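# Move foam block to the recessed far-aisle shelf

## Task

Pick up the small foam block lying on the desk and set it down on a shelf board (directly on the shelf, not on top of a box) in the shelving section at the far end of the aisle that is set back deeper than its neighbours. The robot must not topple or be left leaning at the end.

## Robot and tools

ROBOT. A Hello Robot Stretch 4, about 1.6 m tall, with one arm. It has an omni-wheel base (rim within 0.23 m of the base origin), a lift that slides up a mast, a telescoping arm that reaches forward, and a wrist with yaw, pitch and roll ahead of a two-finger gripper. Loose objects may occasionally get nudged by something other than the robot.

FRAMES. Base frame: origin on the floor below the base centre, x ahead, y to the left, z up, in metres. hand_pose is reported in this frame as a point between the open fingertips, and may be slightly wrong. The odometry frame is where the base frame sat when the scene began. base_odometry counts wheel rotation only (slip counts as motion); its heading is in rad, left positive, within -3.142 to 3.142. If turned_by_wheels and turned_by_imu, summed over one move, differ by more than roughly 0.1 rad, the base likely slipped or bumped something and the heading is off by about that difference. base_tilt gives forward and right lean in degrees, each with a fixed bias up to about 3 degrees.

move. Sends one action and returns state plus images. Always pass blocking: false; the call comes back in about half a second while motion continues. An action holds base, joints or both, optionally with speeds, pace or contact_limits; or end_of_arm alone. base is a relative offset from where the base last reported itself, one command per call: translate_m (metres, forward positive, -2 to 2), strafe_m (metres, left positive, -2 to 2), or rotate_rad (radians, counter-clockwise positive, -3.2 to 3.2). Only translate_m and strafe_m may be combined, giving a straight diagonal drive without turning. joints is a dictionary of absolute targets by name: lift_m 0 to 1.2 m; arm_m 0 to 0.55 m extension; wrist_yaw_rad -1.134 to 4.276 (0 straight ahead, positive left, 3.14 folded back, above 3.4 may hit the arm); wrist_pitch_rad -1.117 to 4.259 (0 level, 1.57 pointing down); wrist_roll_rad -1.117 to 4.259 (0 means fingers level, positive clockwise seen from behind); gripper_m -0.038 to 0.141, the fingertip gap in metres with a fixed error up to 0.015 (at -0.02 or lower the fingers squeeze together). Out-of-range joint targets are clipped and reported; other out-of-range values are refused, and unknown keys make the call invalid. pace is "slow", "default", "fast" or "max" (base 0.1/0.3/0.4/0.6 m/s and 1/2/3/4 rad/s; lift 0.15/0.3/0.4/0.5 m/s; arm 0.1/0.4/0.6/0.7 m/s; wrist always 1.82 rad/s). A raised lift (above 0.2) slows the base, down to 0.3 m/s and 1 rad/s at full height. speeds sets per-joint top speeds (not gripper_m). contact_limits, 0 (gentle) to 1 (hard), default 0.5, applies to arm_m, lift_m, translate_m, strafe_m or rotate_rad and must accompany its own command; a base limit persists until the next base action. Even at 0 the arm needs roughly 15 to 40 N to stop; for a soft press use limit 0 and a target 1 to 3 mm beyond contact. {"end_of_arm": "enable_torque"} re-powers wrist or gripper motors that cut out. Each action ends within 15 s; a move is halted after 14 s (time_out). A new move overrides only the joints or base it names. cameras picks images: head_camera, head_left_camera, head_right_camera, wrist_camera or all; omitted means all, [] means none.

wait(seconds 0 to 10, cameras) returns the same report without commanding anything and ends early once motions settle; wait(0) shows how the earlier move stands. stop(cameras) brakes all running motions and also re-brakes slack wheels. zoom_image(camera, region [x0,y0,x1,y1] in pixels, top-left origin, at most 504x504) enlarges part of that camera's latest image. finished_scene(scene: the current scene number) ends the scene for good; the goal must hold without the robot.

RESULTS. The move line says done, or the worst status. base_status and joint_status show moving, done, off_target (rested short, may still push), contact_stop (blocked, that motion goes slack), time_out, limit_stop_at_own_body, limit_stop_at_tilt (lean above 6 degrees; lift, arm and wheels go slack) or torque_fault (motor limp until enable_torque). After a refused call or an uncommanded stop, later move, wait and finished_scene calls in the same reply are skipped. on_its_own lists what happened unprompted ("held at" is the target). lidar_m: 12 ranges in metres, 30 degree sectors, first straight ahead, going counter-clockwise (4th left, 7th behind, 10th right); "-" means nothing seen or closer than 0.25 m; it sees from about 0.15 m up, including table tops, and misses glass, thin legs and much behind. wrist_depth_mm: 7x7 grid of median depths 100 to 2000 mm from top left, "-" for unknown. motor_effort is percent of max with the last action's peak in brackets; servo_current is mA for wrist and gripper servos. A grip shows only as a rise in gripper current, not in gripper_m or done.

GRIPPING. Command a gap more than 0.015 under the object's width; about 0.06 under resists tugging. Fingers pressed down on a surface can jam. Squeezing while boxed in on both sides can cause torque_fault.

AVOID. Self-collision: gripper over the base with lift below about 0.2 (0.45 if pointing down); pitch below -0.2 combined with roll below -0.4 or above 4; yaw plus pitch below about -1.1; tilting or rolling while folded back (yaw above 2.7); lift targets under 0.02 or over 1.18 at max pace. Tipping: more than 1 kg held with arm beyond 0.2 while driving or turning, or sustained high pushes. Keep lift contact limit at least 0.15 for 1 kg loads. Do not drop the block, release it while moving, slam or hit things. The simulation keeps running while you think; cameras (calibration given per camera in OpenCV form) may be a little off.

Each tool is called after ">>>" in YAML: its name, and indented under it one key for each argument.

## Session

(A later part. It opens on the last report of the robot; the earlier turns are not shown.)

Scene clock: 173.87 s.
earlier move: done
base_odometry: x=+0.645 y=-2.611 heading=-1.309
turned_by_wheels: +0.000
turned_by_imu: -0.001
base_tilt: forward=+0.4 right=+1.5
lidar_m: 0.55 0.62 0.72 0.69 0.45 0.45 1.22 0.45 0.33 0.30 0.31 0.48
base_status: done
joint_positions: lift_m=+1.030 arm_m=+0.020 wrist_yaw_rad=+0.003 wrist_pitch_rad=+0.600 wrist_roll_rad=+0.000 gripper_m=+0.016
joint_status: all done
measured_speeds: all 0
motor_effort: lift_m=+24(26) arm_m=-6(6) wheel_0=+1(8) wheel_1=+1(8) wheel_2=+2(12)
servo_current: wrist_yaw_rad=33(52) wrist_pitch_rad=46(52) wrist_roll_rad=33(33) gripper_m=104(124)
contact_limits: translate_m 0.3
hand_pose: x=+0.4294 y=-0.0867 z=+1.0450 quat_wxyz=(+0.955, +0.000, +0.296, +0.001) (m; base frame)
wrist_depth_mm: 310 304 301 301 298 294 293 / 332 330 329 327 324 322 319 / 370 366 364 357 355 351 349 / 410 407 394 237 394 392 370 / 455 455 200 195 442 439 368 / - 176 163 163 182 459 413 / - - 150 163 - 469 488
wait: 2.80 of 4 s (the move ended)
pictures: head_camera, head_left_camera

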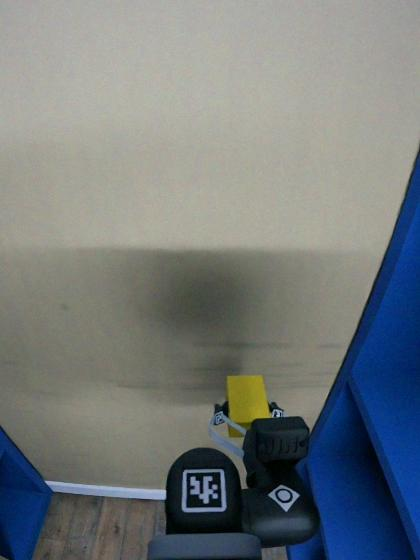

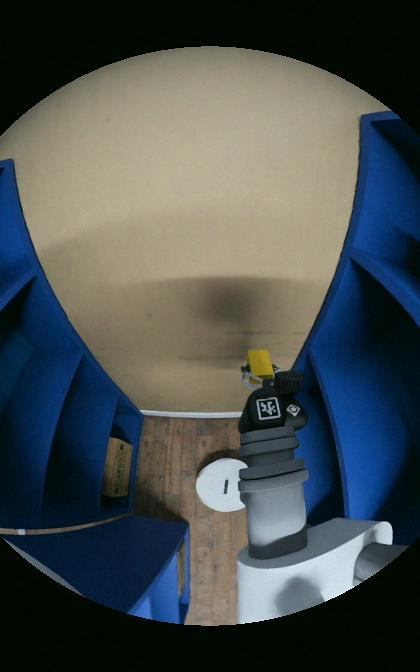

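>>> move:
  blocking: false
  base: {"rotate_rad": 1.57}
  cameras: []

>>> wait:
  seconds: 3.5
  cameras: ["head_camera", "wrist_camera"]

Scene clock: 181.30 s.
move: moving
base_odometry: x=+0.645 y=-2.611 heading=-1.112
turned_by_wheels: +0.197
turned_by_imu: +0.193
base_tilt: forward=+0.4 right=+1.4
lidar_m: 0.58 0.65 0.70 0.66 0.42 0.49 0.78 0.40 0.31 0.30 0.38 0.57
base_status: rotate_rad moving
joint_positions: lift_m=+1.030 arm_m=+0.020 wrist_yaw_rad=+0.003 wrist_pitch_rad=+0.600 wrist_roll_rad=+0.000 gripper_m=+0.016
joint_status: not commanded
measured_speeds: translate_m=+0.000 strafe_m=+0.000 rotate_rad=+0.750 lift_m=+0.000 arm_m=+0.000 wrist_yaw_rad=+0.000 wrist_pitch_rad=+0.000 wrist_roll_rad=+0.000
motor_effort: lift_m=+24(24) arm_m=-6(6) wheel_0=-7(7) wheel_1=-4(7) wheel_2=-7(7)
servo_current: wrist_yaw_rad=33(52) wrist_pitch_rad=52(59) wrist_roll_rad=26(33) gripper_m=117(124)
hand_pose: x=+0.4294 y=-0.0867 z=+1.0450 quat_wxyz=(+0.955, +0.000, +0.296, +0.001) (m; base frame)
wrist_depth_mm: 343 324 307 296 283 272 263 / 373 353 336 324 307 294 283 / 415 392 375 353 338 320 310 / 462 445 410 237 370 351 336 / - - 198 195 413 389 370 / - 176 167 163 182 436 415 / - - 150 163 - 140 452
pictures: none
No camera images: "cameras" was empty.

Scene clock: 183.13 s.
earlier move: done
base_odometry: x=+0.645 y=-2.611 heading=+0.260
turned_by_wheels: +1.373
turned_by_imu: +1.355
base_tilt: forward=+0.4 right=+1.4
lidar_m: 0.69 0.45 0.42 1.07 0.48 0.35 0.31 0.35 0.48 0.55 0.60 0.72
base_status: done
joint_positions: lift_m=+1.030 arm_m=+0.020 wrist_yaw_rad=+0.003 wrist_pitch_rad=+0.600 wrist_roll_rad=+0.000 gripper_m=+0.016
joint_status: not commanded
measured_speeds: all 0
motor_effort: lift_m=+23(24) arm_m=-6(6) wheel_0=-2(8) wheel_1=-2(7) wheel_2=-2(8)
servo_current: wrist_yaw_rad=33(52) wrist_pitch_rad=39(59) wrist_roll_rad=33(33) gripper_m=117(124)
hand_pose: x=+0.4294 y=-0.0867 z=+1.0451 quat_wxyz=(+0.955, +0.000, +0.296, +0.001) (m; base frame)
wrist_depth_mm: 488 - - - - - - / 496 - - - - - - / 521 - - - - - - / - - - 228 - - - / - - 191 195 - - - / - 177 167 163 181 854 715 / - - 163 163 - 140 -
wait: 1.83 of 3.5 s (the move ended)
pictures: head_camera, wrist_camera
camera_calibration:
wrist_camera: T_world_to_cam=[[-0.0121144, -0.997942, 0.0629643, -0.169828], [-0.58273, -0.0441249, -0.811467, 1.14745], [0.812576, -0.0465216, -0.580996, 0.483894], [0, 0, 0, 1]] pos_world=[0.273398, -0.0963353, 1.22295]

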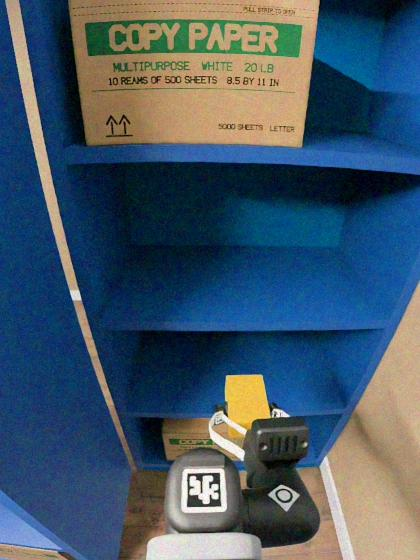

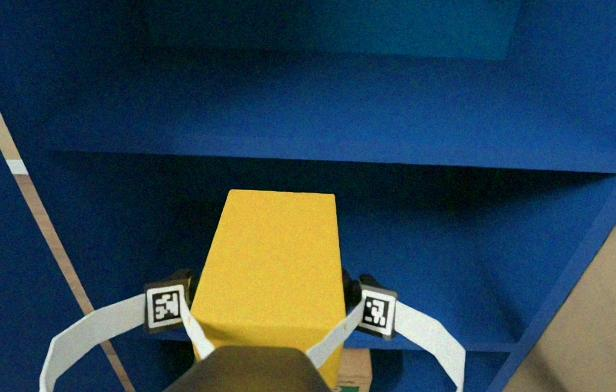

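>>> move:
  blocking: false
  joints: {"arm_m": 0.49}
  contact_limits: {"arm_m": 0.2}
  cameras: []

>>> wait:
  seconds: 3
  cameras: ["wrist_camera"]

>>> move:
  blocking: false
  joints: {"lift_m": 0.998}
  speeds: {"lift_m": 0.05}
  contact_limits: {"lift_m": 0.1}
  cameras: []

>>> wait:
  seconds: 1.5
  cameras: ["wrist_camera"]

Scene clock: 192.40 s.
move: moving
base_odometry: x=+0.645 y=-2.611 heading=+0.260
turned_by_wheels: +0.000
turned_by_imu: -0.001
base_tilt: forward=+0.3 right=+1.4
lidar_m: 0.68 0.48 0.41 1.12 0.44 0.33 0.32 0.34 0.46 0.57 0.61 0.69
base_status: not commanded
joint_positions: lift_m=+1.030 arm_m=+0.072 wrist_yaw_rad=+0.003 wrist_pitch_rad=+0.600 wrist_roll_rad=+0.000 gripper_m=+0.016
joint_status: arm_m moving
measured_speeds: translate_m=+0.000 strafe_m=+0.000 rotate_rad=+0.000 lift_m=+0.000 arm_m=+0.198 wrist_yaw_rad=+0.000 wrist_pitch_rad=+0.000 wrist_roll_rad=+0.000
motor_effort: lift_m=+23(23) arm_m=+9(9) wheel_0=-2(2) wheel_1=-2(2) wheel_2=-2(2)
servo_current: wrist_yaw_rad=39(46) wrist_pitch_rad=46(52) wrist_roll_rad=26(33) gripper_m=117(124)
contact_limits: arm_m 0.2
hand_pose: x=+0.4814 y=-0.0867 z=+1.0451 quat_wxyz=(+0.955, +0.000, +0.296, +0.001) (m; base frame)
wrist_depth_mm: 500 - 798 798 788 788 - / 504 - - - - - - / - - - - - - - / 517 - - 228 - - - / - - 191 195 - 991 - / - 176 166 164 181 - 647 / - 741 163 163 759 141 -
pictures: none
No camera images: "cameras" was empty.

Scene clock: 194.37 s.
earlier move: done
base_odometry: x=+0.645 y=-2.611 heading=+0.260
turned_by_wheels: +0.000
turned_by_imu: +0.000
base_tilt: forward=+0.3 right=+1.4
lidar_m: 0.68 0.43 0.43 1.08 0.48 0.33 0.33 0.36 0.49 0.56 0.59 0.71
base_status: not commanded
joint_positions: lift_m=+1.030 arm_m=+0.490 wrist_yaw_rad=+0.003 wrist_pitch_rad=+0.600 wrist_roll_rad=+0.000 gripper_m=+0.016
joint_status: all done
measured_speeds: all 0
motor_effort: lift_m=+23(23) arm_m=+7(9) wheel_0=-2(2) wheel_1=-2(2) wheel_2=-2(2)
servo_current: wrist_yaw_rad=39(46) wrist_pitch_rad=52(52) wrist_roll_rad=26(33) gripper_m=117(124)
contact_limits: arm_m 0.2
hand_pose: x=+0.8989 y=-0.0867 z=+1.0451 quat_wxyz=(+0.955, +0.000, +0.296, +0.001) (m; base frame)
wrist_depth_mm: 407 407 404 404 402 397 399 / 449 445 445 445 436 439 433 / 466 455 466 477 473 469 473 / 370 377 384 238 397 402 410 / 310 312 199 195 325 329 334 / 264 178 167 163 184 279 281 / 228 232 163 163 240 235 249
wait: 1.97 of 3 s (the move ended)
pictures: wrist_camera
camera_calibration:
wrist_camera: T_world_to_cam=[[-0.0121144, -0.997942, 0.0629643, -0.16414], [-0.58273, -0.0441249, -0.811467, 1.42105], [0.812576, -0.0465216, -0.580996, 0.102389], [0, 0, 0, 1]] pos_world=[0.742898, -0.0963353, 1.22295]

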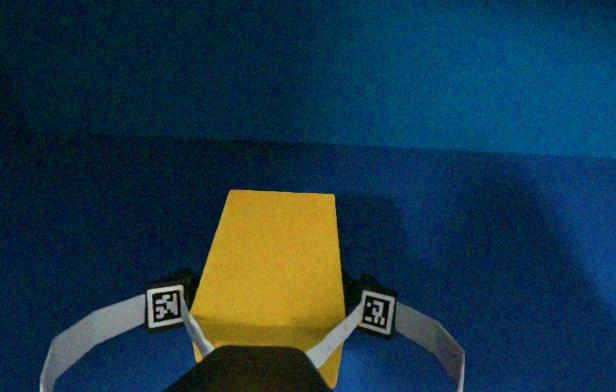

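Scene clock: 194.87 s.
move: moving
base_odometry: x=+0.645 y=-2.611 heading=+0.260
turned_by_wheels: +0.000
turned_by_imu: +0.000
base_tilt: forward=+0.4 right=+1.5
lidar_m: 0.69 0.46 0.42 1.09 0.48 0.33 0.33 0.34 0.46 0.56 0.61 0.71
base_status: not commanded
joint_positions: lift_m=+1.009 arm_m=+0.490 wrist_yaw_rad=+0.003 wrist_pitch_rad=+0.600 wrist_roll_rad=+0.000 gripper_m=+0.016
joint_status: lift_m moving
measured_speeds: translate_m=+0.000 strafe_m=+0.000 rotate_rad=+0.000 lift_m=-0.050 arm_m=+0.000 wrist_yaw_rad=+0.000 wrist_pitch_rad=+0.000 wrist_roll_rad=+0.000
motor_effort: lift_m=+13(20) arm_m=+7(7) wheel_0=-2(2) wheel_1=-2(2) wheel_2=-2(2)
servo_current: wrist_yaw_rad=46(46) wrist_pitch_rad=39(52) wrist_roll_rad=33(33) gripper_m=111(117)
contact_limits: arm_m 0.2; lift_m 0.1
hand_pose: x=+0.8989 y=-0.0867 z=+1.0244 quat_wxyz=(+0.955, +0.000, +0.296, +0.001) (m; base frame)
wrist_depth_mm: 410 410 407 404 402 399 397 / 449 445 445 445 439 436 430 / 430 436 424 449 462 459 455 / 342 347 349 239 362 370 375 / 283 287 199 195 297 303 304 / 240 179 163 163 183 256 256 / 208 213 163 163 220 216 227
pictures: none
No camera images: "cameras" was empty.

Scene clock: 195.47 s.
earlier move: done
base_odometry: x=+0.645 y=-2.611 heading=+0.260
turned_by_wheels: +0.000
turned_by_imu: +0.000
base_tilt: forward=+0.3 right=+1.3
lidar_m: 0.68 0.47 0.42 1.09 0.48 0.35 0.34 0.36 0.47 0.54 0.60 0.71
base_status: not commanded
joint_positions: lift_m=+0.998 arm_m=+0.490 wrist_yaw_rad=+0.003 wrist_pitch_rad=+0.600 wrist_roll_rad=+0.000 gripper_m=+0.016
joint_status: all done
measured_speeds: all 0
motor_effort: lift_m=+14(20) arm_m=+7(7) wheel_0=-2(2) wheel_1=-2(2) wheel_2=-2(2)
servo_current: wrist_yaw_rad=46(46) wrist_pitch_rad=33(52) wrist_roll_rad=26(33) gripper_m=124(124)
contact_limits: arm_m 0.2; lift_m 0.1
hand_pose: x=+0.8989 y=-0.0867 z=+1.0138 quat_wxyz=(+0.955, +0.000, +0.296, +0.001) (m; base frame)
wrist_depth_mm: 413 407 407 407 402 399 397 / 449 445 442 445 436 436 430 / 407 413 415 424 436 445 452 / 322 327 330 238 340 349 351 / 267 271 199 195 281 283 287 / 227 178 166 163 184 241 242 / 198 200 163 163 206 204 215
wait: 0.60 of 1.5 s (the move ended)
pictures: wrist_camera
camera_calibration:
wrist_camera: T_world_to_cam=[[-0.0121144, -0.997942, 0.0629643, -0.162169], [-0.58273, -0.0441249, -0.811467, 1.39565], [0.812576, -0.0465216, -0.580996, 0.0842043], [0, 0, 0, 1]] pos_world=[0.742898, -0.0963353, 1.19165]

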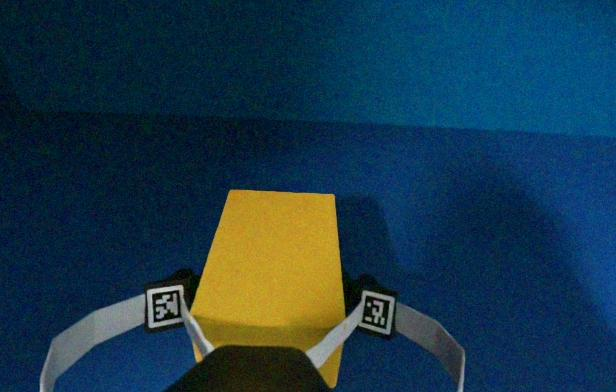

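>>> move:
  blocking: false
  joints: {"lift_m": 0.985}
  speeds: {"lift_m": 0.03}
  contact_limits: {"lift_m": 0.05}
  cameras: []

>>> wait:
  seconds: 1
  cameras: ["wrist_camera"]

Scene clock: 200.33 s.
move: moving
base_odometry: x=+0.645 y=-2.611 heading=+0.260
turned_by_wheels: +0.000
turned_by_imu: -0.001
base_tilt: forward=+0.4 right=+1.4
lidar_m: 0.68 0.46 0.42 1.10 0.47 0.33 0.32 0.36 0.46 0.55 0.59 0.72
base_status: not commanded
joint_positions: lift_m=+0.986 arm_m=+0.490 wrist_yaw_rad=+0.003 wrist_pitch_rad=+0.600 wrist_roll_rad=+0.000 gripper_m=+0.016
joint_status: lift_m moving
measured_speeds: translate_m=+0.000 strafe_m=+0.000 rotate_rad=+0.000 lift_m=-0.011 arm_m=+0.000 wrist_yaw_rad=+0.000 wrist_pitch_rad=+0.000 wrist_roll_rad=+0.000
motor_effort: lift_m=+13(16) arm_m=+7(7) wheel_0=-2(2) wheel_1=-2(2) wheel_2=-2(2)
servo_current: wrist_yaw_rad=39(39) wrist_pitch_rad=39(52) wrist_roll_rad=26(33) gripper_m=111(117)
contact_limits: arm_m 0.2; lift_m 0.05
hand_pose: x=+0.8989 y=-0.0867 z=+1.0010 quat_wxyz=(+0.955, +0.000, +0.296, +0.001) (m; base frame)
wrist_depth_mm: 407 407 404 404 402 399 399 / 445 445 439 442 439 436 433 / 399 404 410 421 430 439 449 / 315 317 322 237 332 338 343 / 258 263 198 194 273 276 277 / 219 181 163 163 183 233 235 / 186 193 163 163 198 195 206
pictures: none
No camera images: "cameras" was empty.

Scene clock: 200.67 s.
earlier move: done
base_odometry: x=+0.645 y=-2.611 heading=+0.260
turned_by_wheels: +0.000
turned_by_imu: +0.000
base_tilt: forward=+0.3 right=+1.4
lidar_m: 0.68 0.46 0.43 1.09 0.48 0.34 0.30 0.37 0.46 0.56 0.59 0.72
base_status: not commanded
joint_positions: lift_m=+0.986 arm_m=+0.490 wrist_yaw_rad=+0.003 wrist_pitch_rad=+0.600 wrist_roll_rad=+0.000 gripper_m=+0.016
joint_status: all done
measured_speeds: all 0
motor_effort: lift_m=+12(16) arm_m=+7(7) wheel_0=-2(2) wheel_1=-2(2) wheel_2=-2(2)
servo_current: wrist_yaw_rad=33(39) wrist_pitch_rad=26(52) wrist_roll_rad=26(33) gripper_m=98(117)
contact_limits: arm_m 0.2; lift_m 0.05
hand_pose: x=+0.8989 y=-0.0867 z=+1.0010 quat_wxyz=(+0.955, +0.000, +0.296, +0.001) (m; base frame)
wrist_depth_mm: 410 407 404 404 402 399 397 / 445 442 445 442 439 439 433 / 399 407 413 421 430 436 452 / 315 319 322 237 332 336 343 / 258 262 198 194 273 276 277 / 219 181 162 163 184 233 234 / 186 193 163 163 198 194 206
wait: 0.33 of 1 s (the move ended)
pictures: wrist_camera
camera_calibration:
wrist_camera: T_world_to_cam=[[-0.0121144, -0.997942, 0.0629643, -0.161363], [-0.58273, -0.0441249, -0.811467, 1.38526], [0.812576, -0.0465216, -0.580996, 0.0767676], [0, 0, 0, 1]] pos_world=[0.742898, -0.0963353, 1.17885]

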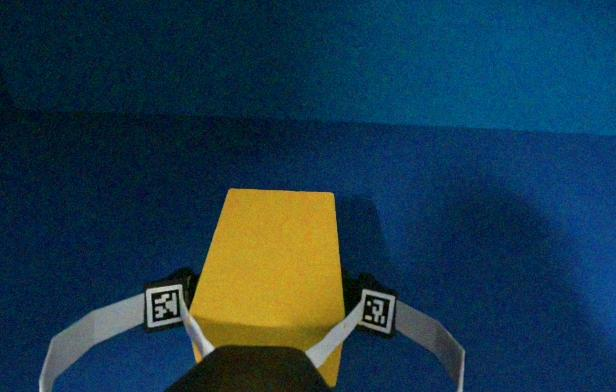

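>>> move:
  blocking: false
  joints: {"lift_m": 0.981}
  speeds: {"lift_m": 0.03}
  contact_limits: {"lift_m": 0.05}
  cameras: []

>>> wait:
  seconds: 0.5
  cameras: ["wrist_camera"]

Scene clock: 206.53 s.
move: moving
base_odometry: x=+0.645 y=-2.611 heading=+0.261
turned_by_wheels: +0.000
turned_by_imu: -0.001
base_tilt: forward=+0.3 right=+1.4
lidar_m: 0.69 0.47 0.41 1.09 0.48 0.34 0.32 0.36 0.45 0.57 0.59 0.72
base_status: not commanded
joint_positions: lift_m=+0.982 arm_m=+0.490 wrist_yaw_rad=+0.003 wrist_pitch_rad=+0.599 wrist_roll_rad=+0.000 gripper_m=+0.016
joint_status: lift_m moving
measured_speeds: all 0
motor_effort: lift_m=+11(12) arm_m=+7(7) wheel_0=-2(2) wheel_1=-2(2) wheel_2=-2(2)
servo_current: wrist_yaw_rad=33(46) wrist_pitch_rad=39(52) wrist_roll_rad=26(33) gripper_m=98(111)
contact_limits: arm_m 0.2; lift_m 0.05
hand_pose: x=+0.8991 y=-0.0867 z=+0.9974 quat_wxyz=(+0.955, +0.000, +0.295, +0.001) (m; base frame)
wrist_depth_mm: 407 404 404 404 402 402 399 / 442 439 442 442 439 439 436 / 399 410 413 421 433 442 455 / 315 320 324 303 334 338 345 / 257 262 196 193 272 276 277 / 219 179 161 162 183 232 233 / 185 191 163 163 197 194 206
pictures: none
No camera images: "cameras" was empty.

Scene clock: 206.57 s.
earlier move: done
base_odometry: x=+0.645 y=-2.611 heading=+0.261
turned_by_wheels: +0.000
turned_by_imu: +0.000
base_tilt: forward=+0.1 right=+1.3
lidar_m: 0.68 0.46 0.43 1.09 0.48 0.33 0.33 0.35 0.47 0.56 0.58 0.71
base_status: not commanded
joint_positions: lift_m=+0.982 arm_m=+0.490 wrist_yaw_rad=+0.003 wrist_pitch_rad=+0.599 wrist_roll_rad=+0.000 gripper_m=+0.016
joint_status: all done
measured_speeds: all 0
motor_effort: lift_m=+10(12) arm_m=+7(7) wheel_0=-2(2) wheel_1=-2(2) wheel_2=-2(2)
servo_current: wrist_yaw_rad=33(46) wrist_pitch_rad=26(52) wrist_roll_rad=26(33) gripper_m=98(111)
contact_limits: arm_m 0.2; lift_m 0.05
hand_pose: x=+0.8991 y=-0.0867 z=+0.9974 quat_wxyz=(+0.955, +0.000, +0.295, +0.001) (m; base frame)
wrist_depth_mm: 407 404 404 404 404 402 402 / 439 442 439 439 439 439 433 / 399 407 413 424 430 442 452 / 314 317 322 303 334 340 345 / 257 262 196 193 272 276 277 / 219 179 162 162 183 232 233 / 185 191 163 163 198 194 206
wait: 0.03 of 0.5 s (the move ended)
pictures: wrist_camera
camera_calibration:
wrist_camera: T_world_to_cam=[[-0.0121781, -0.997942, 0.0629502, -0.16106], [-0.581871, -0.0441255, -0.812083, 1.38226], [0.81319, -0.0465185, -0.580136, 0.0730922], [0, 0, 0, 1]] pos_world=[0.742898, -0.0963353, 1.17505]

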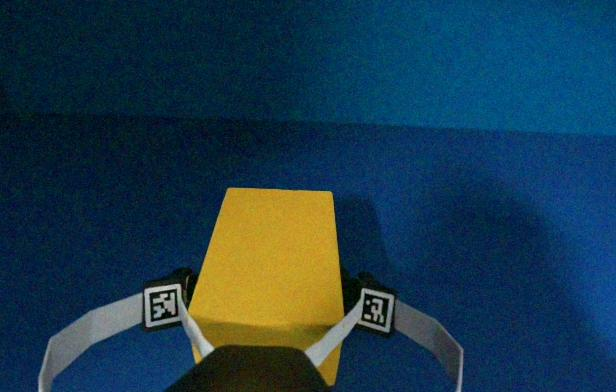

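Depths constant, lift effort dropping: contact. Release.

>>> move:
  blocking: false
  joints: {"gripper_m": 0.135}
  cameras: []

>>> wait:
  seconds: 1.8
  cameras: []

>>> move:
  blocking: false
  joints: {"lift_m": 1.09}
  speeds: {"lift_m": 0.12}
  cameras: []

>>> wait:
  seconds: 0.7
  cameras: ["wrist_camera"]

>>> move:
  blocking: false
  joints: {"arm_m": 0.28}
  cameras: []

>>> wait:
  seconds: 1.2
  cameras: ["wrist_camera"]

Scene clock: 216.70 s.
move: moving
base_odometry: x=+0.645 y=-2.611 heading=+0.261
turned_by_wheels: +0.000
turned_by_imu: -0.001
base_tilt: forward=+0.3 right=+1.4
lidar_m: 0.68 0.48 0.41 1.12 0.48 0.37 0.32 0.35 0.47 0.56 0.58 0.72
base_status: not commanded
joint_positions: lift_m=+0.982 arm_m=+0.490 wrist_yaw_rad=+0.003 wrist_pitch_rad=+0.598 wrist_roll_rad=+0.000 gripper_m=+0.036
joint_status: gripper_m moving
measured_speeds: translate_m=+0.000 strafe_m=+0.000 rotate_rad=+0.000 lift_m=+0.000 arm_m=+0.000 wrist_yaw_rad=-0.002 wrist_pitch_rad=-0.005 wrist_roll_rad=+0.000
motor_effort: lift_m=+10(11) arm_m=+7(7) wheel_0=-1(2) wheel_1=-2(2) wheel_2=-2(2)
servo_current: wrist_yaw_rad=33(39) wrist_pitch_rad=46(52) wrist_roll_rad=33(33) gripper_m=65(91)
contact_limits: arm_m 0.2; lift_m 0.05
hand_pose: x=+0.8993 y=-0.0867 z=+0.9977 quat_wxyz=(+0.956, +0.000, +0.294, +0.001) (m; base frame)
wrist_depth_mm: 404 404 404 404 404 402 402 / 439 439 439 442 439 436 436 / 407 415 424 430 436 452 459 / 319 324 327 309 342 345 349 / 260 265 200 196 276 279 281 / 220 185 165 165 187 235 236 / 190 193 195 169 199 202 208
pictures: none
No camera images: "cameras" was empty.

Scene clock: 218.30 s.
earlier move: done
base_odometry: x=+0.645 y=-2.611 heading=+0.261
turned_by_wheels: +0.000
turned_by_imu: +0.000
base_tilt: forward=+0.2 right=+1.4
lidar_m: 0.68 0.46 0.44 1.10 0.47 0.33 0.32 0.34 0.47 0.55 0.59 0.73
base_status: not commanded
joint_positions: lift_m=+0.982 arm_m=+0.490 wrist_yaw_rad=+0.003 wrist_pitch_rad=+0.594 wrist_roll_rad=+0.000 gripper_m=+0.135
joint_status: all done
measured_speeds: all 0
motor_effort: lift_m=+10(11) arm_m=+7(7) wheel_0=-1(2) wheel_1=-2(2) wheel_2=-2(2)
servo_current: wrist_yaw_rad=39(46) wrist_pitch_rad=39(59) wrist_roll_rad=33(33) gripper_m=46(111)
contact_limits: arm_m 0.2; lift_m 0.05
hand_pose: x=+0.8999 y=-0.0868 z=+0.9986 quat_wxyz=(+0.956, +0.000, +0.293, +0.001) (m; base frame)
wrist_depth_mm: 402 402 404 402 404 402 402 / 439 439 439 439 436 436 433 / 427 433 439 452 462 459 459 / 329 336 322 251 351 357 362 / 267 272 216 203 283 287 289 / 224 213 187 186 216 239 242 / 200 192 202 204 203 211 212
wait: 1.60 of 1.8 s (the move ended)
pictures: none
No camera images: "cameras" was empty.

Scene clock: 218.80 s.
move: moving
base_odometry: x=+0.645 y=-2.611 heading=+0.261
turned_by_wheels: +0.000
turned_by_imu: +0.000
base_tilt: forward=+0.4 right=+1.3
lidar_m: 0.68 0.47 0.42 1.12 0.46 0.32 0.30 0.36 0.45 0.55 0.58 0.73
base_status: not commanded
joint_positions: lift_m=+1.018 arm_m=+0.490 wrist_yaw_rad=+0.003 wrist_pitch_rad=+0.600 wrist_roll_rad=+0.000 gripper_m=+0.135
joint_status: lift_m moving
measured_speeds: translate_m=+0.000 strafe_m=+0.000 rotate_rad=+0.000 lift_m=+0.119 arm_m=+0.000 wrist_yaw_rad=+0.000 wrist_pitch_rad=+0.001 wrist_roll_rad=+0.000
motor_effort: lift_m=+26(26) arm_m=+6(7) wheel_0=-1(1) wheel_1=-1(2) wheel_2=-1(2)
servo_current: wrist_yaw_rad=33(39) wrist_pitch_rad=46(59) wrist_roll_rad=26(33) gripper_m=59(59)
contact_limits: arm_m 0.2
hand_pose: x=+0.8990 y=-0.0868 z=+1.0335 quat_wxyz=(+0.955, +0.000, +0.295, +0.001) (m; base frame)
wrist_depth_mm: 407 407 404 407 402 402 399 / 445 445 445 442 442 439 436 / 442 442 459 462 466 462 469 / 351 355 359 340 370 377 384 / 291 296 277 236 307 309 314 / 246 198 202 203 203 262 264 / 220 218 220 135 224 227 234
pictures: none
No camera images: "cameras" was empty.

Scene clock: 219.50 s.
earlier move: moving
base_odometry: x=+0.645 y=-2.611 heading=+0.261
turned_by_wheels: +0.000
turned_by_imu: +0.000
base_tilt: forward=+0.2 right=+1.4
lidar_m: 0.69 0.47 0.42 1.10 0.46 0.35 0.32 0.34 0.46 0.54 0.61 0.72
base_status: not commanded
joint_positions: lift_m=+1.088 arm_m=+0.490 wrist_yaw_rad=+0.003 wrist_pitch_rad=+0.600 wrist_roll_rad=+0.000 gripper_m=+0.135
joint_status: lift_m moving
measured_speeds: translate_m=+0.000 strafe_m=+0.000 rotate_rad=+0.000 lift_m=+0.034 arm_m=+0.000 wrist_yaw_rad=+0.000 wrist_pitch_rad=+0.000 wrist_roll_rad=+0.000
motor_effort: lift_m=+25(26) arm_m=+6(7) wheel_0=+0(1) wheel_1=-1(2) wheel_2=-1(2)
servo_current: wrist_yaw_rad=33(52) wrist_pitch_rad=52(59) wrist_roll_rad=26(33) gripper_m=52(59)
contact_limits: arm_m 0.2
hand_pose: x=+0.8990 y=-0.0868 z=+1.1037 quat_wxyz=(+0.955, +0.000, +0.295, +0.001) (m; base frame)
wrist_depth_mm: 407 407 407 404 404 399 397 / 449 445 442 442 439 436 433 / 492 492 488 484 484 480 477 / 452 455 462 512 512 512 517 / 389 399 399 404 413 415 418 / 332 198 298 291 204 351 353 / 296 293 296 - 301 304 312
wait: 0.70 s; no rest
pictures: wrist_camera
camera_calibration:
wrist_camera: T_world_to_cam=[[-0.012579, -0.997933, 0.0630277, -0.167657], [-0.582405, -0.043925, -0.811711, 1.4686], [0.812802, -0.0469182, -0.580648, 0.135721], [0, 0, 0, 1]] pos_world=[0.742898, -0.0964345, 1.28145]

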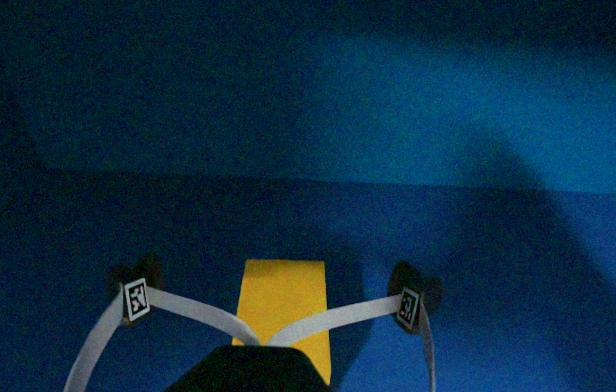

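Scene clock: 220.00 s.
move: moving
base_odometry: x=+0.645 y=-2.611 heading=+0.261
turned_by_wheels: +0.000
turned_by_imu: +0.000
base_tilt: forward=+0.3 right=+1.5
lidar_m: 0.68 0.47 0.43 1.10 0.48 0.34 0.33 0.35 0.48 0.55 0.60 0.71
base_status: not commanded
joint_positions: lift_m=+1.090 arm_m=+0.438 wrist_yaw_rad=+0.003 wrist_pitch_rad=+0.600 wrist_roll_rad=+0.000 gripper_m=+0.135
joint_status: lift_m moving; arm_m moving
measured_speeds: translate_m=+0.000 strafe_m=+0.000 rotate_rad=+0.000 lift_m=+0.000 arm_m=-0.198 wrist_yaw_rad=+0.000 wrist_pitch_rad=+0.000 wrist_roll_rad=+0.000
motor_effort: lift_m=+24(26) arm_m=-7(8) wheel_0=+0(1) wheel_1=+0(1) wheel_2=-1(1)
servo_current: wrist_yaw_rad=39(46) wrist_pitch_rad=39(59) wrist_roll_rad=33(33) gripper_m=52(52)
hand_pose: x=+0.8470 y=-0.0868 z=+1.1051 quat_wxyz=(+0.955, +0.000, +0.295, +0.001) (m; base frame)
wrist_depth_mm: 455 452 452 449 449 445 445 / 492 496 496 492 484 480 477 / 512 544 539 544 535 530 525 / 455 455 - - - - - / 394 402 402 347 415 418 424 / 334 198 301 293 204 355 353 / 297 296 304 - 304 306 315
pictures: none
No camera images: "cameras" was empty.

Scene clock: 221.20 s.
earlier move: moving
base_odometry: x=+0.645 y=-2.611 heading=+0.261
turned_by_wheels: +0.000
turned_by_imu: +0.000
base_tilt: forward=+0.2 right=+1.4
lidar_m: 0.69 0.46 0.41 1.11 0.47 0.34 0.31 0.34 0.45 0.55 0.60 0.73
base_status: not commanded
joint_positions: lift_m=+1.090 arm_m=+0.280 wrist_yaw_rad=+0.003 wrist_pitch_rad=+0.600 wrist_roll_rad=+0.000 gripper_m=+0.135
joint_status: lift_m moving; arm_m moving
measured_speeds: all 0
motor_effort: lift_m=+23(26) arm_m=-9(9) wheel_0=-1(1) wheel_1=+0(1) wheel_2=-1(1)
servo_current: wrist_yaw_rad=39(46) wrist_pitch_rad=39(65) wrist_roll_rad=26(39) gripper_m=52(52)
hand_pose: x=+0.6895 y=-0.0868 z=+1.1051 quat_wxyz=(+0.955, +0.000, +0.295, +0.001) (m; base frame)
wrist_depth_mm: 492 603 603 603 609 597 603 / 500 661 661 661 661 654 640 / 508 - - 488 - - 654 / 455 459 449 436 - - - / 394 402 404 410 415 421 421 / 336 198 334 357 203 355 353 / 488 741 330 - 340 750 -
wait: 1.20 s; no rest
pictures: wrist_camera
camera_calibration:
wrist_camera: T_world_to_cam=[[-0.0125782, -0.997932, 0.0630285, -0.170382], [-0.582452, -0.0439234, -0.811678, 1.34771], [0.812768, -0.0469205, -0.580695, 0.306894], [0, 0, 0, 1]] pos_world=[0.533398, -0.0964345, 1.28285]

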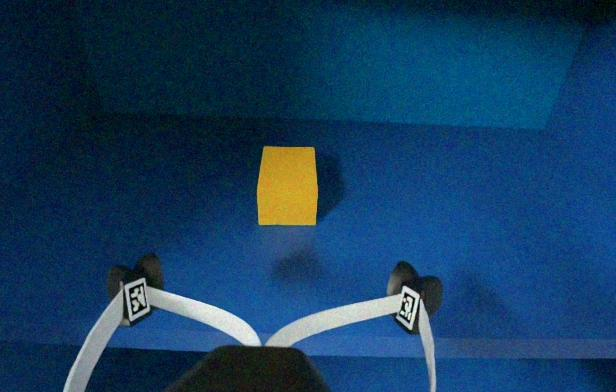

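>>> finished_scene:
  scene: 2

The scene is finished: the task was done.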